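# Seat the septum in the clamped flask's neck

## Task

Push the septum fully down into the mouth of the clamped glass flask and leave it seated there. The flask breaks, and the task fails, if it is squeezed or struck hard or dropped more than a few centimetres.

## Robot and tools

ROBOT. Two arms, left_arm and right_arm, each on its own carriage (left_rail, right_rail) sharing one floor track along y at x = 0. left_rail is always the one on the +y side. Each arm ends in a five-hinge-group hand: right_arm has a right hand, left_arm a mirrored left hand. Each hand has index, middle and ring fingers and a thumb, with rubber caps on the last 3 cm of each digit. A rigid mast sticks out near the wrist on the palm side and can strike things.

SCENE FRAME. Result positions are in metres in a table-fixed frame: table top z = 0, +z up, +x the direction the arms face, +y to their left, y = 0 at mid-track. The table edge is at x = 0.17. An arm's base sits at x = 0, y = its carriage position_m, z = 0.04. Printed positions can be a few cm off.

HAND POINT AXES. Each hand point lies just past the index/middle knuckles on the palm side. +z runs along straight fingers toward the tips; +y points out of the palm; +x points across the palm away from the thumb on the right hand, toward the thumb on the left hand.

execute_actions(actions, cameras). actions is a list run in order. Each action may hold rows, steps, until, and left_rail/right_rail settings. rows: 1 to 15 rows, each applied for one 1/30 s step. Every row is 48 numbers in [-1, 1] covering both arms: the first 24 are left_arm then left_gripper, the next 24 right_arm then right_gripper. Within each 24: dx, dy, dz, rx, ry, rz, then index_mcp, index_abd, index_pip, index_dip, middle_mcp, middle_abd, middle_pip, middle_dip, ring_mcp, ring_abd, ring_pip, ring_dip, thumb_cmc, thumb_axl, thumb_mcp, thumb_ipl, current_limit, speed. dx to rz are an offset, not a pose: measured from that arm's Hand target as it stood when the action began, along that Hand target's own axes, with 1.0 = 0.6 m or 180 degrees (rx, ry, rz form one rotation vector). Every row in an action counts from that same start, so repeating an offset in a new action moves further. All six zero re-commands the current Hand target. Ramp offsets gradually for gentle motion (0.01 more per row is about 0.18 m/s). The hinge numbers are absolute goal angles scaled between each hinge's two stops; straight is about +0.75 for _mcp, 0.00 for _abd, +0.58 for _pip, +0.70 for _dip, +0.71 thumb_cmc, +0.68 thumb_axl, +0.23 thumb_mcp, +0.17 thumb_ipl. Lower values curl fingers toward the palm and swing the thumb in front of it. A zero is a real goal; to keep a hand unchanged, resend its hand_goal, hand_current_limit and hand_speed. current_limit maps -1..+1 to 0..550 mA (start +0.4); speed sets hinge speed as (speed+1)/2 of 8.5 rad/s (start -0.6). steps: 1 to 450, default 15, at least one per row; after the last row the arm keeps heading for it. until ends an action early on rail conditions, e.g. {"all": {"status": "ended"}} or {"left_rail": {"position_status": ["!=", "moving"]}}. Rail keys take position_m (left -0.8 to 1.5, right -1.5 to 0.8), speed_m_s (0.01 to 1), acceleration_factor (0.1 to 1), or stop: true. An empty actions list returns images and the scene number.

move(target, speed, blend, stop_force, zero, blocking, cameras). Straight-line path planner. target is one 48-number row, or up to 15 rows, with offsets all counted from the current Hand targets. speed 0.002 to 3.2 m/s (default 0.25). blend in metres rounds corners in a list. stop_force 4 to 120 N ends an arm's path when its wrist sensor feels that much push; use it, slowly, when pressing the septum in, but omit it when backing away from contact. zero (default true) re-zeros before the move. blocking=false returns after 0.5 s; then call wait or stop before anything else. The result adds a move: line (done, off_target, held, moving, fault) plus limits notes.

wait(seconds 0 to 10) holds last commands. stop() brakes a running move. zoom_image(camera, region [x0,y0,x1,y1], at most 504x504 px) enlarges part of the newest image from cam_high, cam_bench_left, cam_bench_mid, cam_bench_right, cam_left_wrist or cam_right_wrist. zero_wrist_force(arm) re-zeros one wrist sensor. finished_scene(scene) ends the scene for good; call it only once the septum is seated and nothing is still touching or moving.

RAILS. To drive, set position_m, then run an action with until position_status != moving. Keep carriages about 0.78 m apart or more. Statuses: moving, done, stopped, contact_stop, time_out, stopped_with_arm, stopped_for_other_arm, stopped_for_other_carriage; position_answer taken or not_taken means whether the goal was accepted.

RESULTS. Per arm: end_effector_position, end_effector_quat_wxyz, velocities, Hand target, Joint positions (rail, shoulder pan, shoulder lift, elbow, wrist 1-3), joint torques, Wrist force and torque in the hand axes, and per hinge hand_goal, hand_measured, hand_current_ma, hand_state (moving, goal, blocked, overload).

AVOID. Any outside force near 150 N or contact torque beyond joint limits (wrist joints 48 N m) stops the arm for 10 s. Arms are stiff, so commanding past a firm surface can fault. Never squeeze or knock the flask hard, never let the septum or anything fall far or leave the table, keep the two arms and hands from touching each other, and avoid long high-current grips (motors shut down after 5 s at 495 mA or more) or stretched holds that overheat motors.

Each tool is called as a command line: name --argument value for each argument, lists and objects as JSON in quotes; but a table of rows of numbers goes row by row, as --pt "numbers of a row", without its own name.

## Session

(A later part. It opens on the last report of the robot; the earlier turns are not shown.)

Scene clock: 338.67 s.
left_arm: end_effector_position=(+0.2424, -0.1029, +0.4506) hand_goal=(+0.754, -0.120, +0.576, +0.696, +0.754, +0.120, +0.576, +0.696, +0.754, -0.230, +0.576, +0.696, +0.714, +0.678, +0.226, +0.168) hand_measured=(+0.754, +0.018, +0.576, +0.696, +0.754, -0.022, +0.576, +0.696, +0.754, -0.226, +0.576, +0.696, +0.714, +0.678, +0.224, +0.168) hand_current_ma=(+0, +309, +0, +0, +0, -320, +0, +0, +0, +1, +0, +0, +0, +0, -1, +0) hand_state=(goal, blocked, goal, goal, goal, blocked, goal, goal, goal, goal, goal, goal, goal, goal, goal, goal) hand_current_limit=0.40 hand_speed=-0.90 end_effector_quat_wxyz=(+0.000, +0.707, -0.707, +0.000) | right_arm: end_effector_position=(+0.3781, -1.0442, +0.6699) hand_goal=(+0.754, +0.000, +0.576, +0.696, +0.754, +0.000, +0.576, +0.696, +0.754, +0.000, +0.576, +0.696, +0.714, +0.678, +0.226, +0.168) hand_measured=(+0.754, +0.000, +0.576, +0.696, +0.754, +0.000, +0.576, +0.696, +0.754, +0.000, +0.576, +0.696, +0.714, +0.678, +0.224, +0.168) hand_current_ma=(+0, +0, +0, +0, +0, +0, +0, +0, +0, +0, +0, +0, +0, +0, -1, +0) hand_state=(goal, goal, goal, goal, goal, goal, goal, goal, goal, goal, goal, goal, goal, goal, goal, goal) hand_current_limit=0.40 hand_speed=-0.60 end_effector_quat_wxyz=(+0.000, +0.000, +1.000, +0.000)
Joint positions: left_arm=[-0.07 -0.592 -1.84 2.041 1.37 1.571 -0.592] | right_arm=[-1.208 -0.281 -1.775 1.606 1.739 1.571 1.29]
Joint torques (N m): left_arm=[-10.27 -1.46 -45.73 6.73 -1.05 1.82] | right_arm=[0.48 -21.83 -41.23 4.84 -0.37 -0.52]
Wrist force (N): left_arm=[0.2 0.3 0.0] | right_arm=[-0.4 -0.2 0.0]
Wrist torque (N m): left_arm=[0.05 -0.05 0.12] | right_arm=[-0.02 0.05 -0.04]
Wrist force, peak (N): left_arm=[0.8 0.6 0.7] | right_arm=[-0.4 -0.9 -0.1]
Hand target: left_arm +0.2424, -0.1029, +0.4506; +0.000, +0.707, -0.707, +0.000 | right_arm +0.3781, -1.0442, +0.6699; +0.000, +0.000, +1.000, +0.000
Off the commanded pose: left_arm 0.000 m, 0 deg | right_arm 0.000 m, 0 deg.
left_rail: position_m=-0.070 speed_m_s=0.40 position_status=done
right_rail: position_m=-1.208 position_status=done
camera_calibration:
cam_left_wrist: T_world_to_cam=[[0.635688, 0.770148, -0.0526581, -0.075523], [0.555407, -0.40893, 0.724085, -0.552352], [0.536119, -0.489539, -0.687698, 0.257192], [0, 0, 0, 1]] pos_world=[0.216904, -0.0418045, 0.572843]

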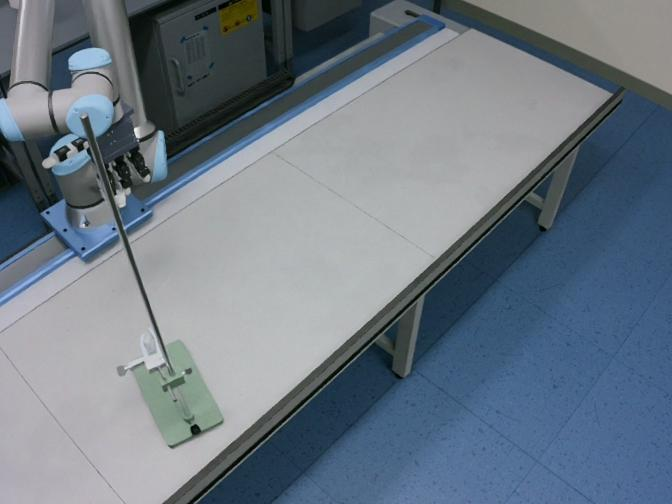

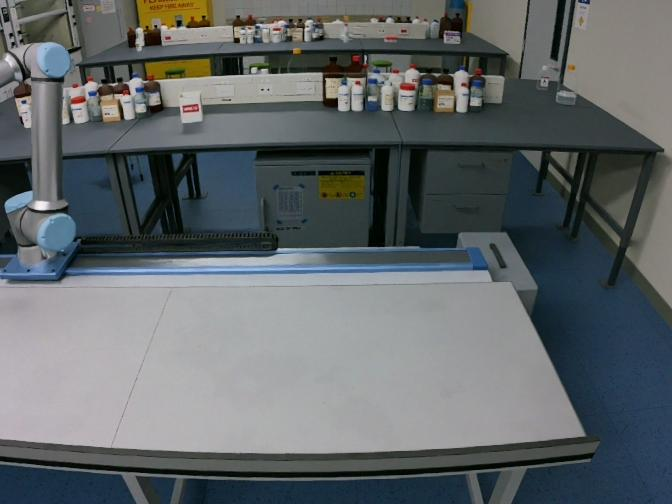

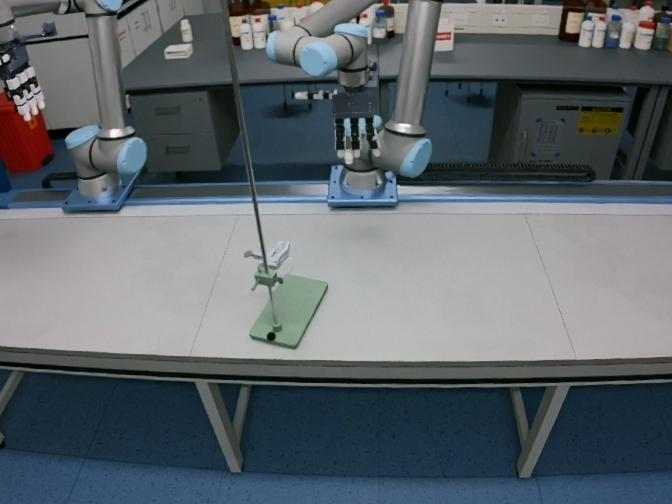

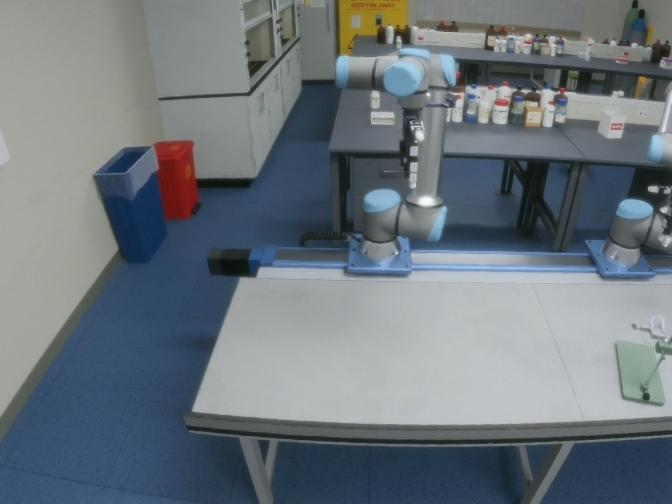

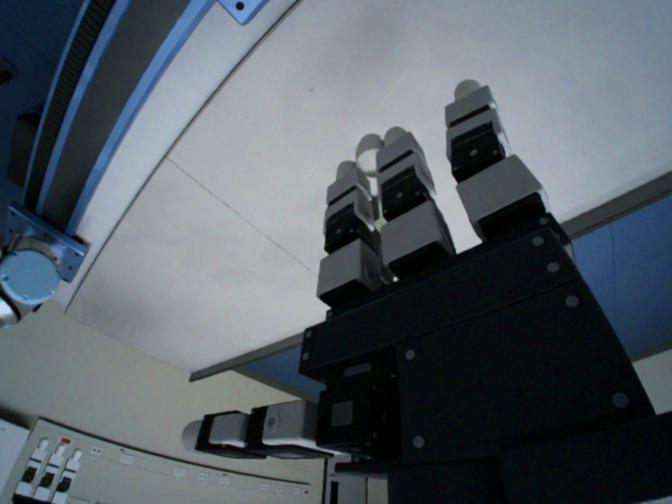

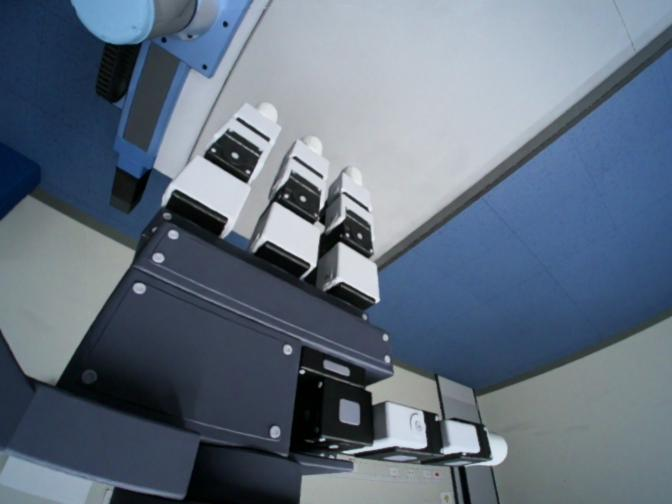

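execute_actions --actions '[{"left_rail":{"position_m":-0.2,"speed_m_s":0.3,"acceleration_factor":0.3},"steps":100,"until":{"left_rail":{"position_status":["!=","moving"]}}},{"steps":10}]'

move --target '[0.0397,-0.5757,0.0343,0.2474,0.0436,0.1053, 0.1376,-0.12,0.576,0.696, 0.1376,0.12,0.576,0.696, 0.1376,-0.23,0.576,0.696, 0.714,0.678,0.226,0.168,0.4,-0.9, 0,0,0,0,0,0, 0.754,0,0.576,0.696,0.754,0,0.576,0.696,0.754,0,0.576,0.696,0.714,0.678,0.226,0.168,0.4,-0.6]' --speed 0.15 --cameras '["all"]'

zoom_image --camera "cam_left_wrist" --region '[230, 40, 480, 290]'

zoom_image --camera "cam_bench_mid" --region '[220, 160, 340, 280]'

zoom_image --camera "cam_high" --region '[90, 250, 210, 370]'

Scene clock: 489.70 s.
left_arm: end_effector_position=(+0.2424, -0.2329, +0.4506) hand_goal=(+0.754, -0.120, +0.576, +0.696, +0.754, +0.120, +0.576, +0.696, +0.754, -0.230, +0.576, +0.696, +0.714, +0.678, +0.226, +0.168) hand_measured=(+0.754, +0.018, +0.576, +0.696, +0.754, -0.022, +0.576, +0.696, +0.754, -0.226, +0.576, +0.696, +0.714, +0.678, +0.224, +0.168) hand_current_ma=(+0, +309, +0, +0, +0, -320, +0, +0, +0, +1, +0, +0, +0, +0, -1, +0) hand_state=(goal, blocked, goal, goal, goal, blocked, goal, goal, goal, goal, goal, goal, goal, goal, goal, goal) hand_current_limit=0.40 hand_speed=-0.90 end_effector_quat_wxyz=(+0.000, +0.707, -0.707, +0.000) | right_arm: end_effector_position=(+0.3781, -1.0442, +0.6699) hand_goal=(+0.754, +0.000, +0.576, +0.696, +0.754, +0.000, +0.576, +0.696, +0.754, +0.000, +0.576, +0.696, +0.714, +0.678, +0.226, +0.168) hand_measured=(+0.754, +0.000, +0.576, +0.696, +0.754, +0.000, +0.576, +0.696, +0.754, +0.000, +0.576, +0.696, +0.714, +0.678, +0.224, +0.168) hand_current_ma=(+0, +0, +0, +0, +0, +0, +0, +0, +0, +0, +0, +0, +0, +0, -1, +0) hand_state=(goal, goal, goal, goal, goal, goal, goal, goal, goal, goal, goal, goal, goal, goal, goal, goal) hand_current_limit=0.40 hand_speed=-0.60 end_effector_quat_wxyz=(+0.000, +0.000, +1.000, +0.000)
Joint positions: left_arm=[-0.2 -0.592 -1.84 2.041 1.37 1.571 -0.592] | right_arm=[-1.208 -0.281 -1.775 1.606 1.739 1.571 1.29]
Joint torques (N m): left_arm=[-6.86 -3.37 -39.64 5.34 0.46 1.76] | right_arm=[0.78 -20.4 -40.74 4.7 -0.36 -0.57]
Wrist force (N): left_arm=[-0.2 0.5 0.4] | right_arm=[-0.3 -0.5 0.0]
Wrist torque (N m): left_arm=[0.05 0.01 0.08] | right_arm=[-0.07 0.03 -0.04]
Wrist force, peak (N): left_arm=[0.3 -0.9 0.5] | right_arm=[-0.6 -0.8 -0.4]
Hand target: left_arm +0.2424, -0.2329, +0.4506; +0.000, +0.707, -0.707, +0.000 | right_arm +0.3781, -1.0442, +0.6699; +0.000, +0.000, +1.000, +0.000
Off the commanded pose: left_arm 0.000 m, 0 deg | right_arm 0.000 m, 0 deg.
left_rail: position_m=-0.200 speed_m_s=0.30 position_status=done
right_rail: position_m=-1.208 position_status=done

Scene clock: 493.20 s.
left_arm: end_effector_position=(+0.5877, -0.2567, +0.4301) hand_goal=(+0.138, -0.120, +0.576, +0.696, +0.138, +0.120, +0.576, +0.696, +0.138, -0.230, +0.576, +0.696, +0.714, +0.678, +0.226, +0.168) hand_measured=(+0.140, +0.018, +0.576, +0.696, +0.140, -0.022, +0.576, +0.696, +0.140, -0.226, +0.576, +0.696, +0.710, +0.678, +0.224, +0.168) hand_current_ma=(+0, +309, +0, +0, +0, -320, +0, +0, +0, +1, +0, +0, -1, +0, -1, +0) hand_state=(goal, blocked, goal, goal, goal, blocked, goal, goal, goal, goal, goal, goal, goal, goal, goal, goal) hand_current_limit=0.40 hand_speed=-0.90 end_effector_quat_wxyz=(+0.219, -0.530, +0.757, -0.313) | right_arm: end_effector_position=(+0.3781, -1.0442, +0.6699) hand_goal=(+0.754, +0.000, +0.576, +0.696, +0.754, +0.000, +0.576, +0.696, +0.754, +0.000, +0.576, +0.696, +0.714, +0.678, +0.226, +0.168) hand_measured=(+0.754, +0.000, +0.576, +0.696, +0.754, +0.000, +0.576, +0.696, +0.754, +0.000, +0.576, +0.696, +0.714, +0.678, +0.224, +0.168) hand_current_ma=(+0, +0, +0, +0, +0, +0, +0, +0, +0, +0, +0, +0, +0, +0, -1, +0) hand_state=(goal, goal, goal, goal, goal, goal, goal, goal, goal, goal, goal, goal, goal, goal, goal, goal) hand_current_limit=0.40 hand_speed=-0.60 end_effector_quat_wxyz=(+0.000, +0.000, +1.000, +0.000)
Joint positions: left_arm=[-0.2 -0.357 -1.611 1.758 0.639 1.565 -0.006] | right_arm=[-1.208 -0.281 -1.775 1.606 1.739 1.571 1.29]
Joint torques (N m): left_arm=[9.67 -23.4 -52.27 -2.6 3.82 1.68] | right_arm=[1.39 -21.4 -40.67 4.97 -0.35 -0.35]
Wrist force (N): left_arm=[0.2 -1.5 0.4] | right_arm=[-0.1 -0.5 -0.2]
Wrist torque (N m): left_arm=[-0.07 -0.06 -0.02] | right_arm=[-0.04 0.02 -0.02]
Wrist force, peak (N): left_arm=[0.1 -2.3 0.8] | right_arm=[-0.5 -0.6 -0.3]
Hand target: left_arm +0.5878, -0.2567, +0.4301; +0.220, -0.530, +0.757, -0.313 | right_arm +0.3781, -1.0442, +0.6699; +0.000, +0.000, +1.000, +0.000
Off the commanded pose: left_arm 0.000 m, 0 deg | right_arm 0.000 m, 0 deg.
left_rail: position_m=-0.200 speed_m_s=0.30 position_status=done
right_rail: position_m=-1.208 position_status=done
move: done
camera_calibration:
cam_left_wrist: T_world_to_cam=[[0.720722, 0.557357, 0.412204, -0.482078], [-0.251654, -0.343698, 0.904733, -0.378793], [0.645934, -0.755794, -0.10745, -0.399781], [0, 0, 0, 1]] pos_world=[0.510352, -0.163652, 0.498465]

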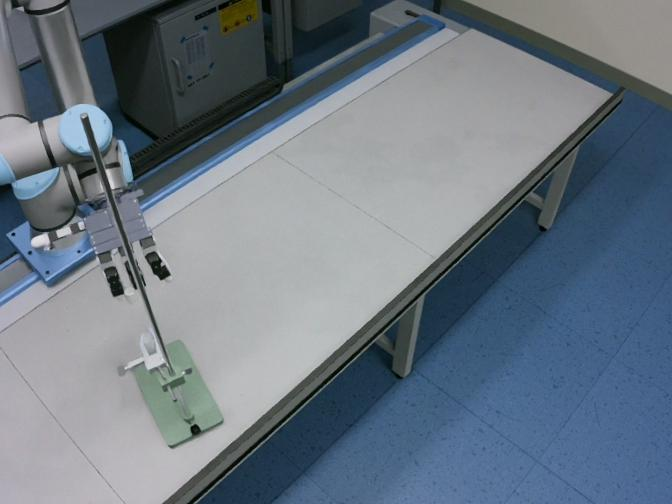

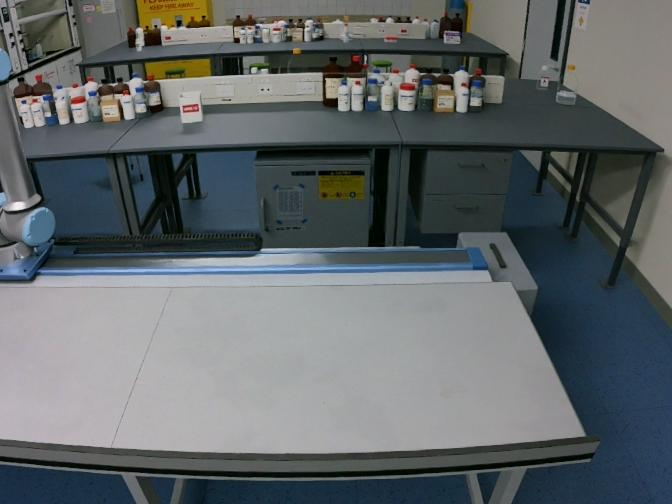

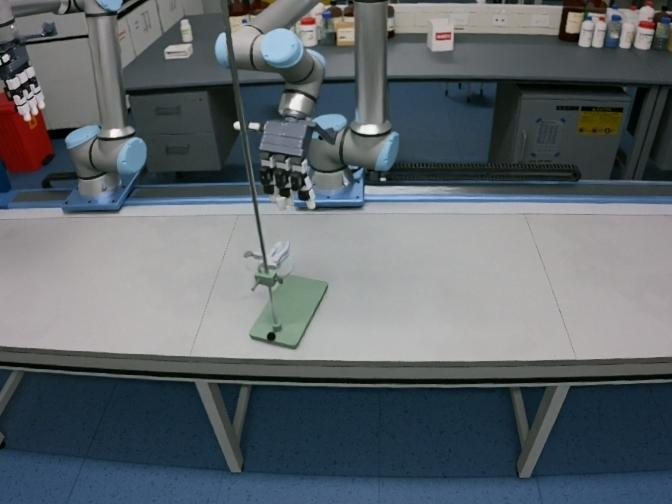

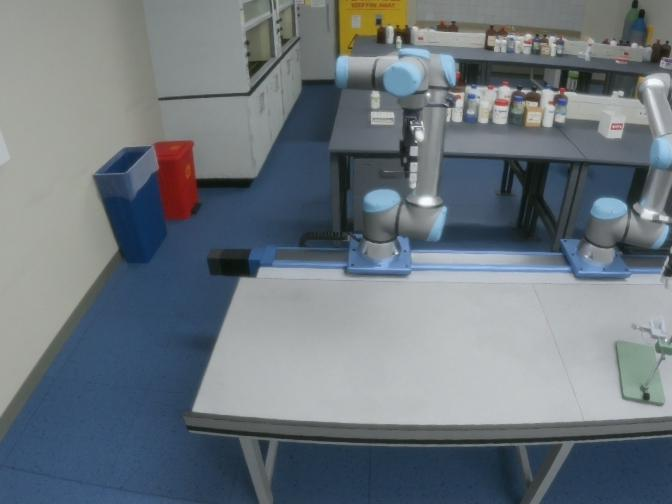

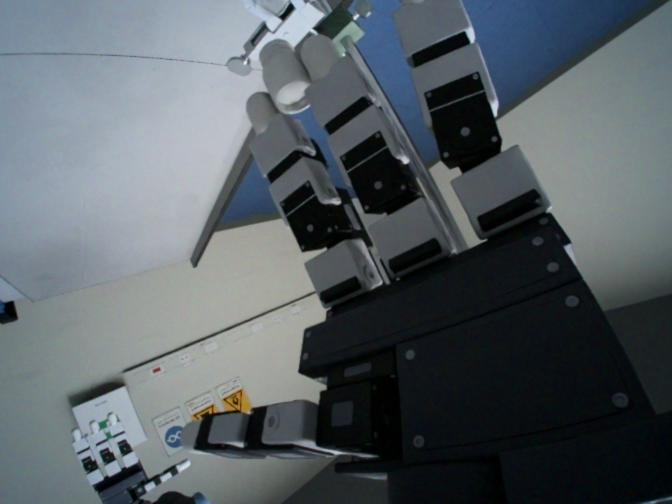

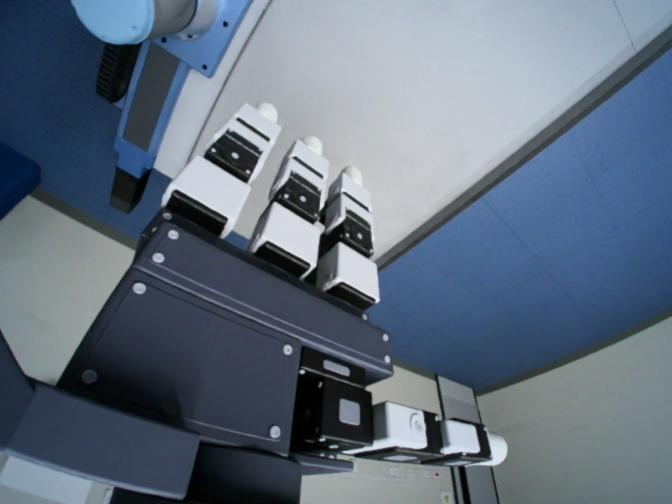

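Scaled by 2.016 from the camera's 672x504 image, which has a finer 960x720 frame.

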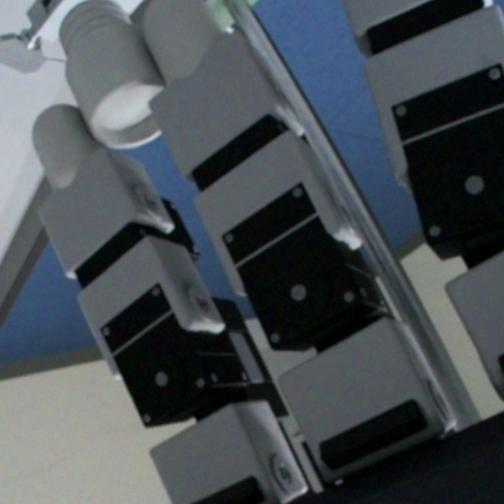

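Scaled by 4.200 from the camera's 672x504 image, which has a finer 960x720 frame.

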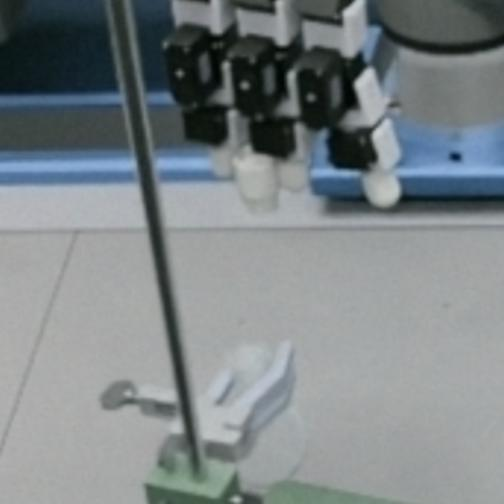

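Scaled by 4.200 from the camera's 672x504 image, which has a finer 960x720 frame.

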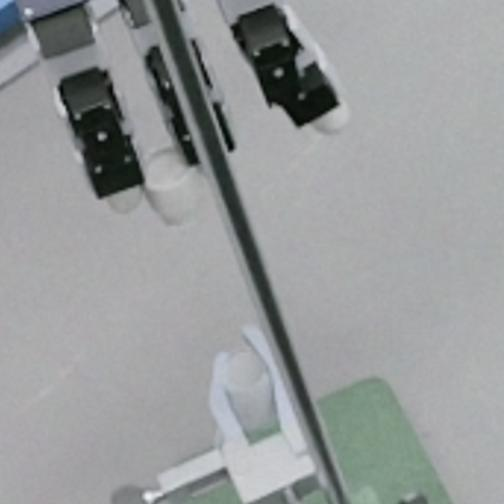

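zoom_image --camera "cam_bench_mid" --region '[255, 190, 315, 250]'

zoom_image --camera "cam_high" --region '[110, 280, 180, 350]'

zoom_image --camera "cam_left_wrist" --region '[220, 0, 380, 110]'

zoom_image --camera "cam_bench_right" --region '[592, 250, 672, 350]'

Scaled by 8.400 from the camera's 672x504 image, which has a finer 960x720 frame.

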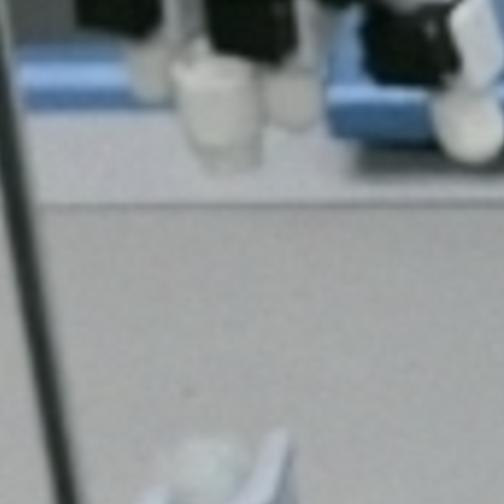

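Scaled by 7.200 from the camera's 672x504 image, which has a finer 960x720 frame.

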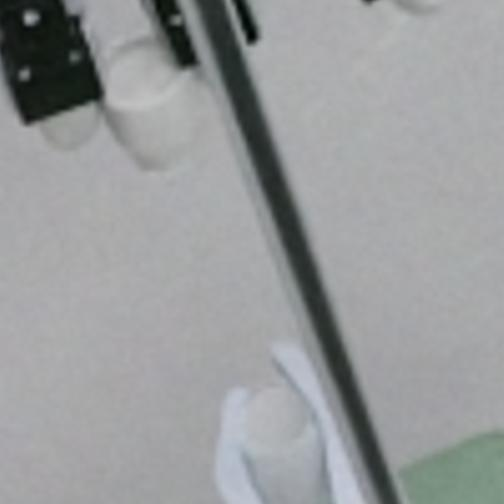

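Scaled by 3.150 from the camera's 672x504 image, which has a finer 960x720 frame.

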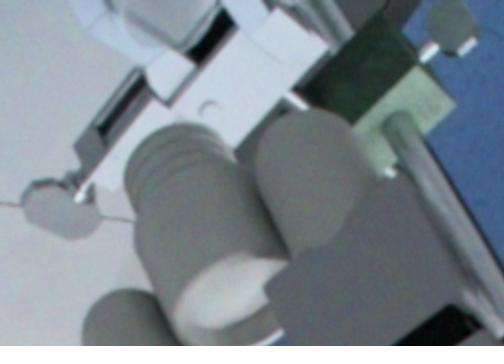

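Scaled by 5.040 from the camera's 672x504 image, which has a finer 960x720 frame.

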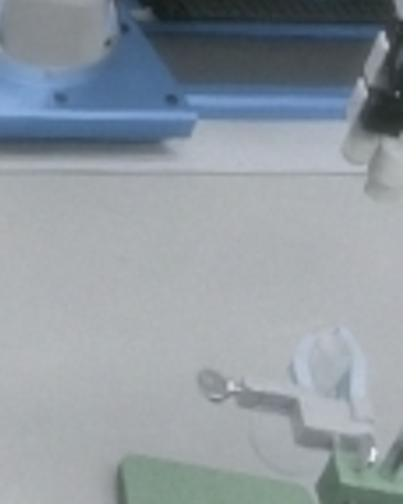

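move --pt "-0.0042 -0.0529 0.0529 0 0 0 0.1376 -0.12 0.576 0.696 0.1376 0.12 0.576 0.696 0.1376 -0.23 0.576 0.696 0.714 0.678 0.226 0.168 0.4 -0.9 0 0 0 0 0 0 0.754 0 0.576 0.696 0.754 0 0.576 0.696 0.754 0 0.576 0.696 0.714 0.678 0.226 0.168 0.4 -0.6" --pt "-0.0042 0.006 0.1118 0 0 0 0.1376 -0.12 0.576 0.696 0.1376 0.12 0.576 0.696 0.1376 -0.23 0.576 0.696 0.714 0.678 0.226 0.168 0.4 -0.9 0 0 0 0 0 0 0.754 0 0.576 0.696 0.754 0 0.576 0.696 0.754 0 0.576 0.696 0.714 0.678 0.226 0.168 0.4 -0.6" --speed 0.06 --blend '[0.01,0]' --cameras '["all"]'

zoom_image --camera "cam_bench_mid" --region '[250, 200, 310, 260]'

zoom_image --camera "cam_high" --region '[110, 290, 180, 360]'

zoom_image --camera "cam_left_wrist" --region '[220, 0, 380, 110]'

zoom_image --camera "cam_bench_right" --region '[612, 270, 672, 340]'

Scene clock: 531.50 s.
left_arm: end_effector_position=(+0.6308, -0.2697, +0.3803) hand_goal=(+0.138, -0.120, +0.576, +0.696, +0.138, +0.120, +0.576, +0.696, +0.138, -0.230, +0.576, +0.696, +0.714, +0.678, +0.226, +0.168) hand_measured=(+0.138, +0.018, +0.576, +0.696, +0.138, -0.022, +0.576, +0.696, +0.140, -0.226, +0.576, +0.696, +0.710, +0.678, +0.224, +0.168) hand_current_ma=(+0, +309, +0, +0, +0, -320, +0, +0, +0, +1, +0, +0, -2, +0, -1, +0) hand_state=(goal, blocked, goal, goal, goal, blocked, goal, goal, goal, goal, goal, goal, goal, goal, goal, goal) hand_current_limit=0.40 hand_speed=-0.90 end_effector_quat_wxyz=(+0.220, -0.530, +0.757, -0.313) | right_arm: end_effector_position=(+0.3781, -1.0442, +0.6699) hand_goal=(+0.754, +0.000, +0.576, +0.696, +0.754, +0.000, +0.576, +0.696, +0.754, +0.000, +0.576, +0.696, +0.714, +0.678, +0.226, +0.168) hand_measured=(+0.754, +0.000, +0.576, +0.696, +0.754, +0.000, +0.576, +0.696, +0.754, +0.000, +0.576, +0.696, +0.714, +0.678, +0.224, +0.168) hand_current_ma=(+0, +0, +0, +0, +0, +0, +0, +0, +0, +0, +0, +0, +0, +0, -1, +0) hand_state=(goal, goal, goal, goal, goal, goal, goal, goal, goal, goal, goal, goal, goal, goal, goal, goal) hand_current_limit=0.40 hand_speed=-0.60 end_effector_quat_wxyz=(+0.000, +0.000, +1.000, +0.000)
Joint positions: left_arm=[-0.2 -0.351 -1.52 1.755 0.55 1.569 -0.002] | right_arm=[-1.208 -0.281 -1.775 1.606 1.739 1.571 1.29]
Joint torques (N m): left_arm=[9.79 -30.05 -35.45 -2.21 3.35 1.76] | right_arm=[0.34 -21.18 -40.51 4.94 -0.5 -0.2]
Wrist force (N): left_arm=[0.0 -0.7 0.8] | right_arm=[-0.3 -0.5 -0.4]
Wrist torque (N m): left_arm=[0.01 -0.02 -0.05] | right_arm=[-0.03 0.04 -0.03]
Wrist force, peak (N): left_arm=[0.2 -2.2 0.5] | right_arm=[-1.0 -0.3 -0.2]
Hand target: left_arm +0.6308, -0.2697, +0.3801; +0.220, -0.530, +0.757, -0.313 | right_arm +0.3781, -1.0442, +0.6699; +0.000, +0.000, +1.000, +0.000
Off the commanded pose: left_arm 0.000 m, 0 deg | right_arm 0.000 m, 0 deg.
left_rail: position_m=-0.200 speed_m_s=0.30 position_status=done
right_rail: position_m=-1.208 position_status=done
move: done
camera_calibration:
cam_left_wrist: T_world_to_cam=[[0.72073, 0.557292, 0.412279, -0.485545], [-0.251872, -0.343565, 0.904723, -0.32715], [0.64584, -0.755902, -0.107251, -0.442842], [0, 0, 0, 1]] pos_world=[0.553552, -0.176552, 0.448665]

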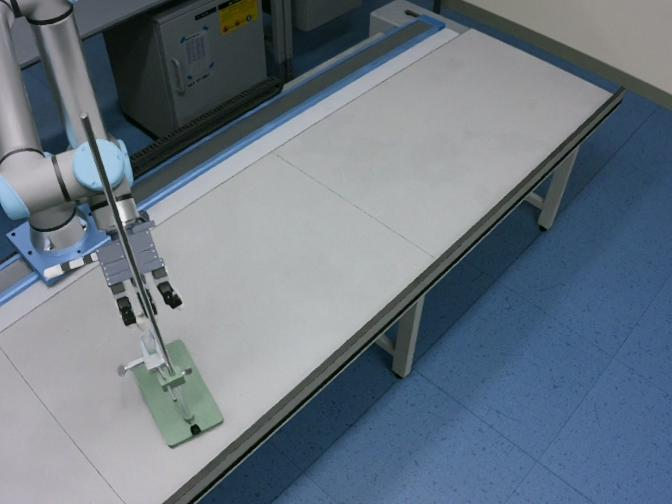

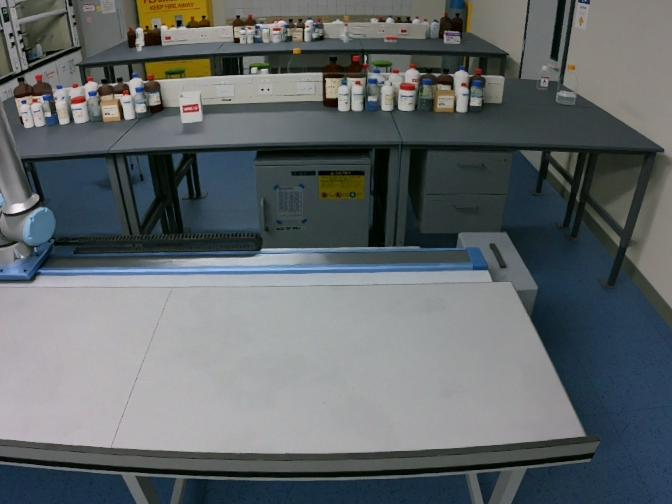

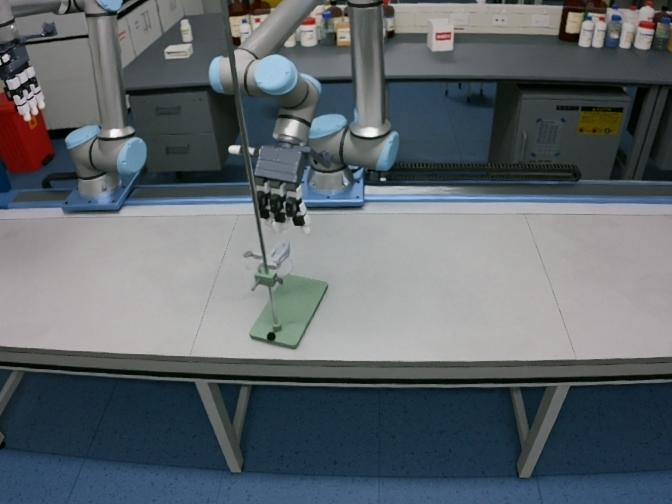

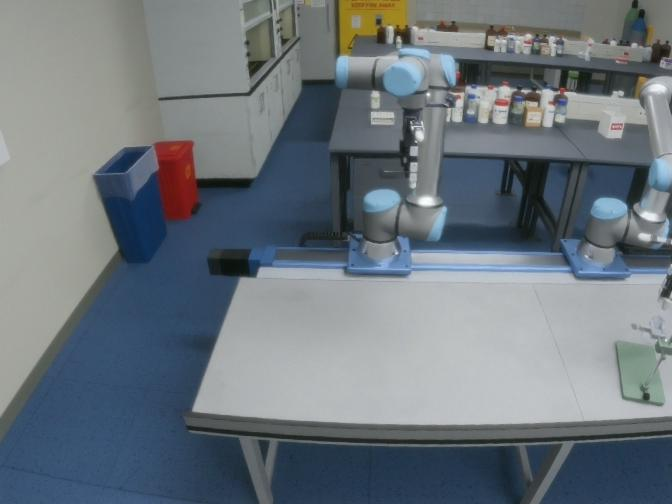

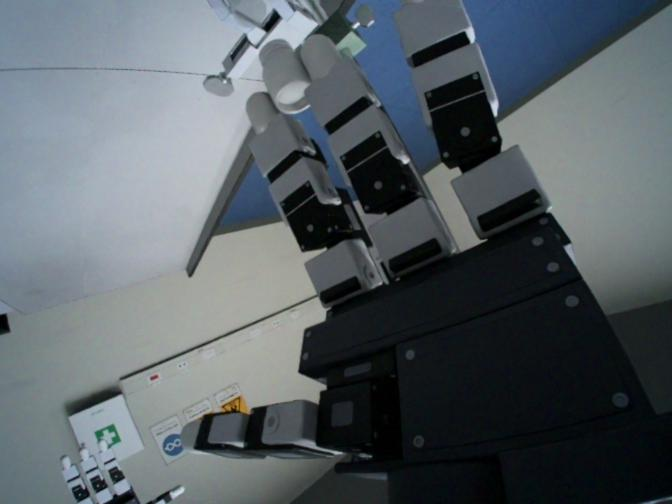

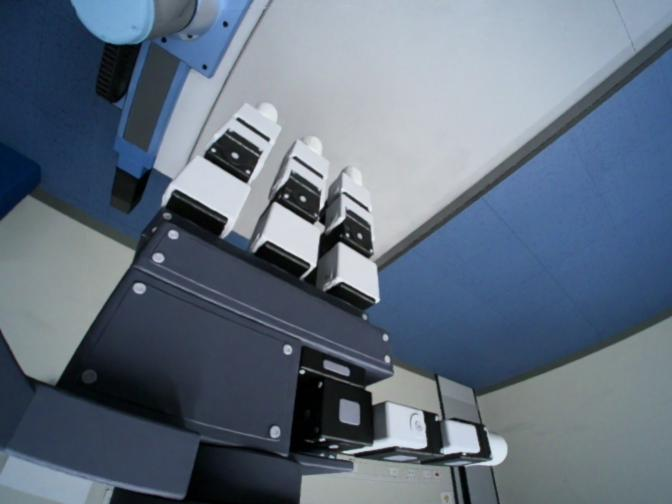

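Scaled by 8.400 from the camera's 672x504 image, which has a finer 960x720 frame.

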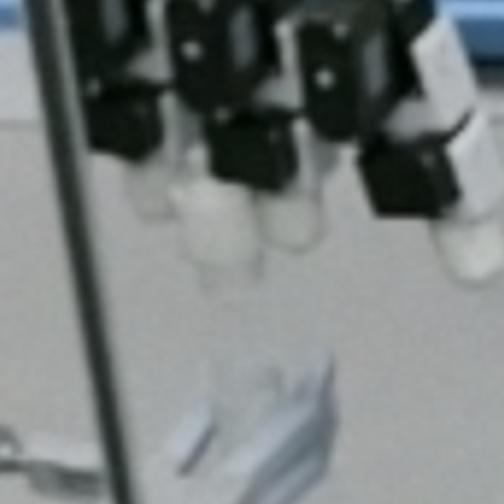

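Scaled by 7.200 from the camera's 672x504 image, which has a finer 960x720 frame.

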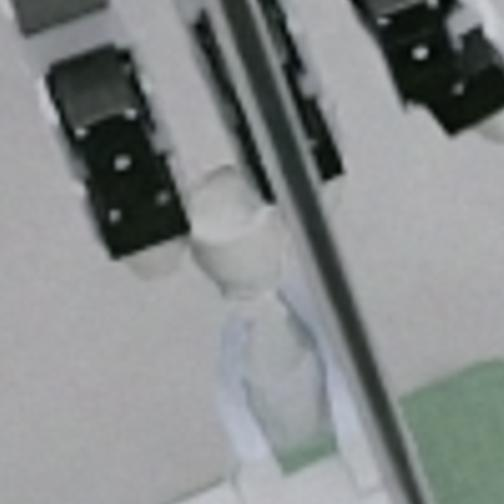

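Scaled by 3.150 from the camera's 672x504 image, which has a finer 960x720 frame.

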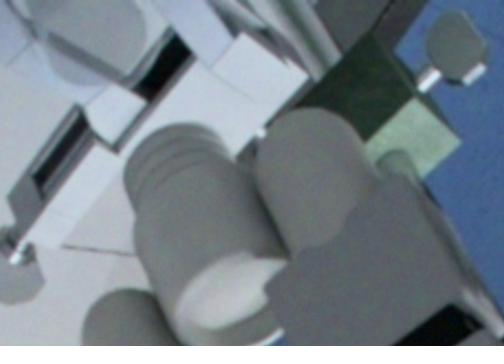

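Scaled by 7.200 from the camera's 672x504 image, which has a finer 960x720 frame.

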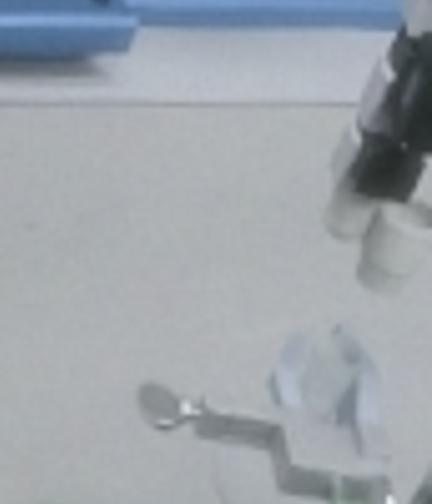

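zoom_image --camera "cam_bench_right" --region '[640, 290, 672, 330]'

zoom_image --camera "cam_bench_mid" --region '[265, 215, 300, 255]'

zoom_image --camera "cam_high" --region '[130, 310, 165, 350]'

Scaled by 12.600 from the camera's 672x504 image, which has a finer 960x720 frame.

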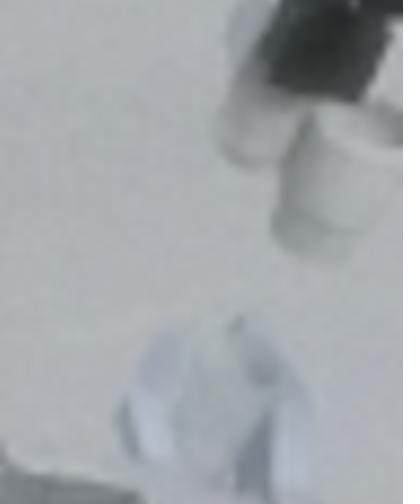

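Scaled by 12.600 from the camera's 672x504 image, which has a finer 960x720 frame.

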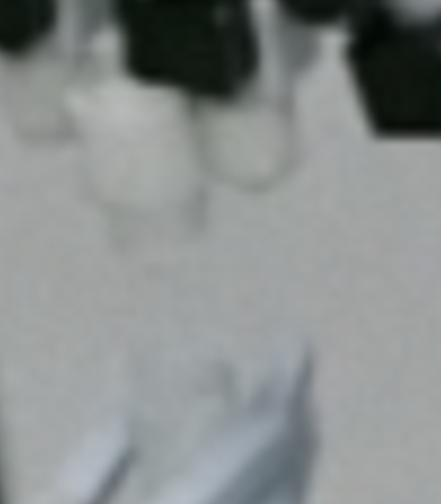

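Scaled by 12.600 from the camera's 672x504 image, which has a finer 960x720 frame.

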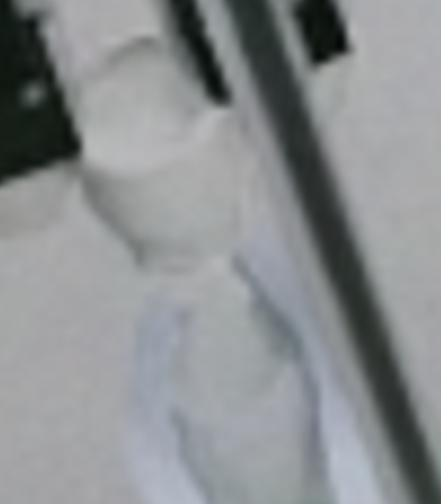

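move --target '[-0.1842,0.015,-0.062,0,0,0, 0.1376,-0.12,0.576,0.696, 0.1376,0.12,0.576,0.696, 0.1376,-0.23,0.576,0.696, 0.714,0.678,0.226,0.168,0.4,-0.9, 0,0,0,0,0,0, 0.754,0,0.576,0.696,0.754,0,0.576,0.696,0.754,0,0.576,0.696,0.714,0.678,0.226,0.168,0.4,-0.6]' --speed 0.08 --cameras '["cam_left_wrist","cam_bench_mid","cam_high"]'

zoom_image --camera "cam_left_wrist" --region '[120, 20, 280, 180]'

zoom_image --camera "cam_bench_mid" --region '[255, 225, 305, 275]'

zoom_image --camera "cam_high" --region '[125, 315, 175, 365]'

Scene clock: 600.63 s.
left_arm: end_effector_position=(+0.6379, -0.1549, +0.4000) hand_goal=(+0.138, -0.120, +0.576, +0.696, +0.138, +0.120, +0.576, +0.696, +0.138, -0.230, +0.576, +0.696, +0.714, +0.678, +0.226, +0.168) hand_measured=(+0.138, +0.018, +0.576, +0.696, +0.138, -0.022, +0.576, +0.696, +0.140, -0.226, +0.576, +0.696, +0.710, +0.678, +0.224, +0.168) hand_current_ma=(+0, +309, +0, +0, +0, -320, +0, +0, +0, +1, +0, +0, -2, +0, -1, +0) hand_state=(goal, blocked, goal, goal, goal, blocked, goal, goal, goal, goal, goal, goal, goal, goal, goal, goal) hand_current_limit=0.40 hand_speed=-0.90 end_effector_quat_wxyz=(+0.220, -0.530, +0.757, -0.313) | right_arm: end_effector_position=(+0.3781, -1.0442, +0.6699) hand_goal=(+0.754, +0.000, +0.576, +0.696, +0.754, +0.000, +0.576, +0.696, +0.754, +0.000, +0.576, +0.696, +0.714, +0.678, +0.226, +0.168) hand_measured=(+0.754, +0.000, +0.576, +0.696, +0.754, +0.000, +0.576, +0.696, +0.754, +0.000, +0.576, +0.696, +0.714, +0.678, +0.224, +0.168) hand_current_ma=(+0, +0, +0, +0, +0, +0, +0, +0, +0, +0, +0, +0, +0, +0, -1, +0) hand_state=(goal, goal, goal, goal, goal, goal, goal, goal, goal, goal, goal, goal, goal, goal, goal, goal) hand_current_limit=0.40 hand_speed=-0.60 end_effector_quat_wxyz=(+0.000, +0.000, +1.000, +0.000)
Joint positions: left_arm=[-0.2 -0.13 -1.496 1.696 0.597 1.725 0.156] | right_arm=[-1.208 -0.281 -1.775 1.606 1.739 1.571 1.29]
Joint torques (N m): left_arm=[11.15 -32.37 -51.15 4.73 3.48 2.09] | right_arm=[0.26 -19.81 -40.44 4.92 -0.22 -0.41]
Wrist force (N): left_arm=[0.3 -1.4 0.4] | right_arm=[0.0 -0.1 -0.3]
Wrist torque (N m): left_arm=[-0.06 -0.12 -0.02] | right_arm=[0.02 0.00 0.00]
Wrist force, peak (N): left_arm=[0.7 -1.8 0.8] | right_arm=[-0.9 -0.6 -0.2]
Hand target: left_arm +0.6379, -0.1547, +0.4000; +0.220, -0.530, +0.757, -0.313 | right_arm +0.3781, -1.0442, +0.6699; +0.000, +0.000, +1.000, +0.000
Off the commanded pose: left_arm 0.000 m, 0 deg | right_arm 0.000 m, 0 deg.
left_rail: position_m=-0.200 speed_m_s=0.30 position_status=done
right_rail: position_m=-1.208 position_status=done
move: done
camera_calibration:
cam_left_wrist: T_world_to_cam=[[0.720673, 0.557332, 0.412325, -0.562748], [-0.251887, -0.343608, 0.904703, -0.303729], [0.645898, -0.755854, -0.107244, -0.35857], [0, 0, 0, 1]] pos_world=[0.560651, -0.0617522, 0.468365]
Images, in order (width x height): cam_high 672x504, cam_bench_mid 672x504, cam_left_wrist 672x504.

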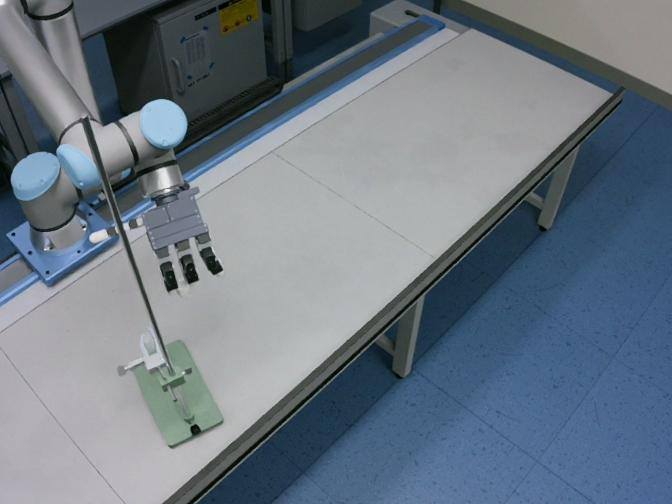

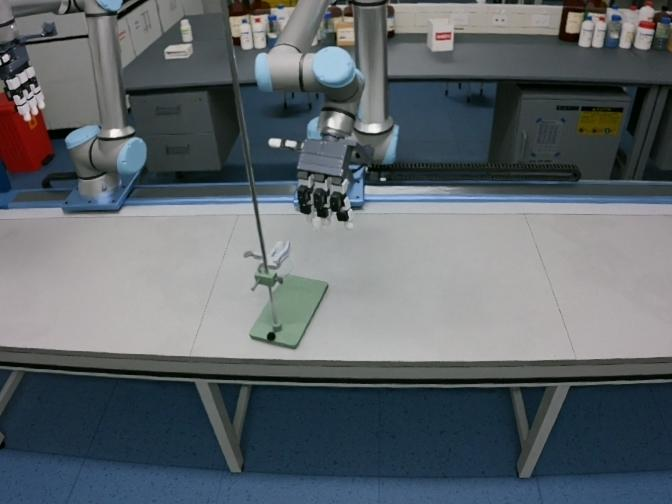

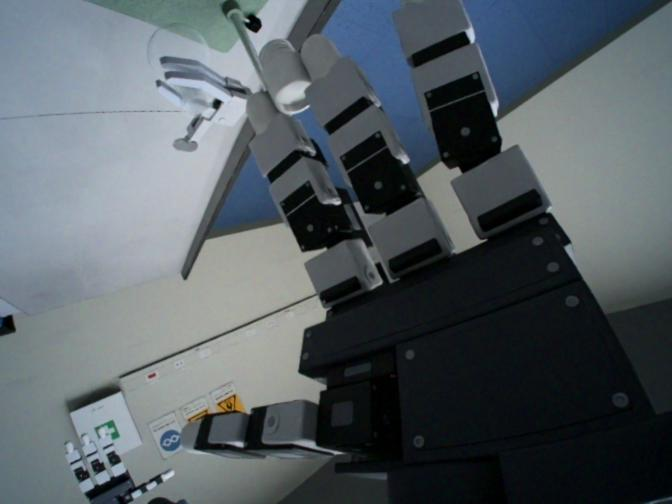

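Scaled by 3.150 from the camera's 672x504 image, which has a finer 960x720 frame.

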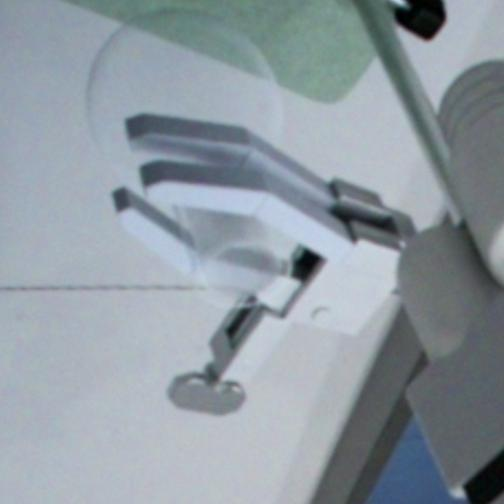

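Scaled by 10.080 from the camera's 672x504 image, which has a finer 960x720 frame.

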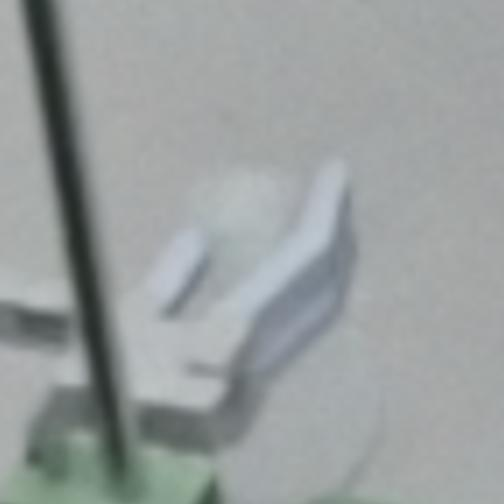

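Scaled by 10.080 from the camera's 672x504 image, which has a finer 960x720 frame.

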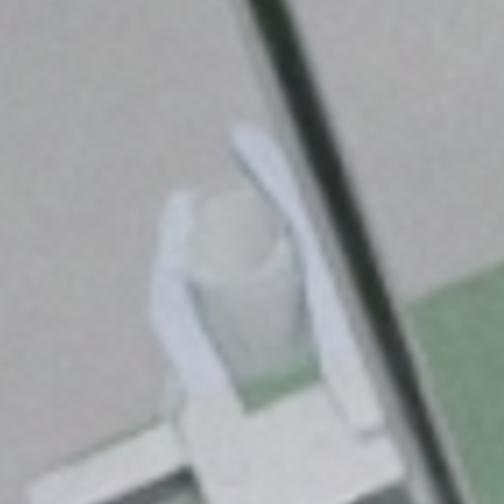

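zoom_image --camera "cam_left_wrist" --region '[165, 70, 235, 140]'

zoom_image --camera "cam_high" --region '[135, 325, 160, 350]'

zoom_image --camera "cam_bench_mid" --region '[265, 235, 290, 260]'

Scaled by 7.200 from the camera's 672x504 image, which has a finer 960x720 frame.

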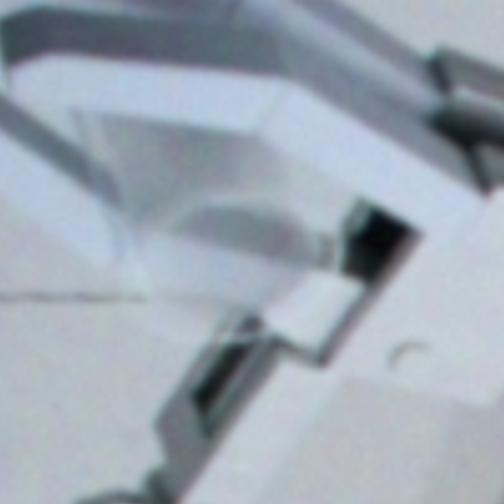

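Scaled by 20.160 from the camera's 672x504 image, which has a finer 960x720 frame.

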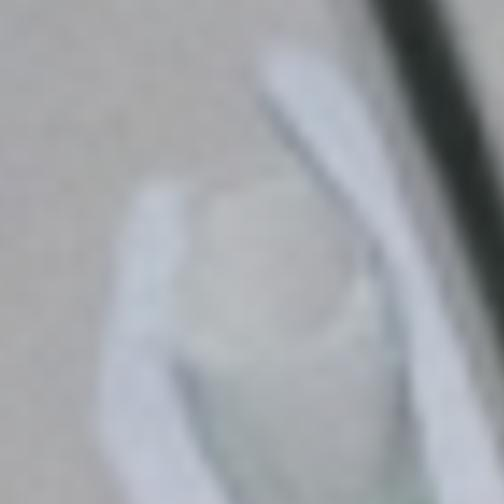

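Scaled by 20.160 from the camera's 672x504 image, which has a finer 960x720 frame.

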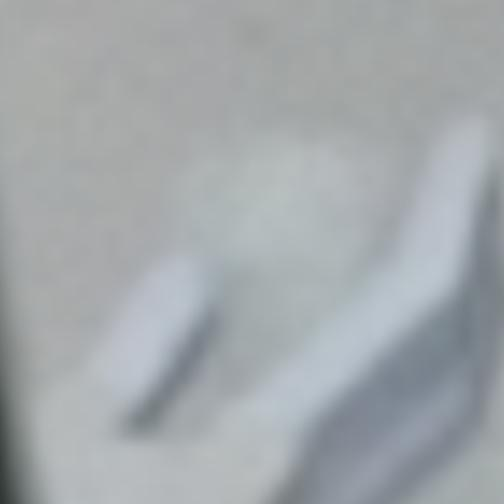

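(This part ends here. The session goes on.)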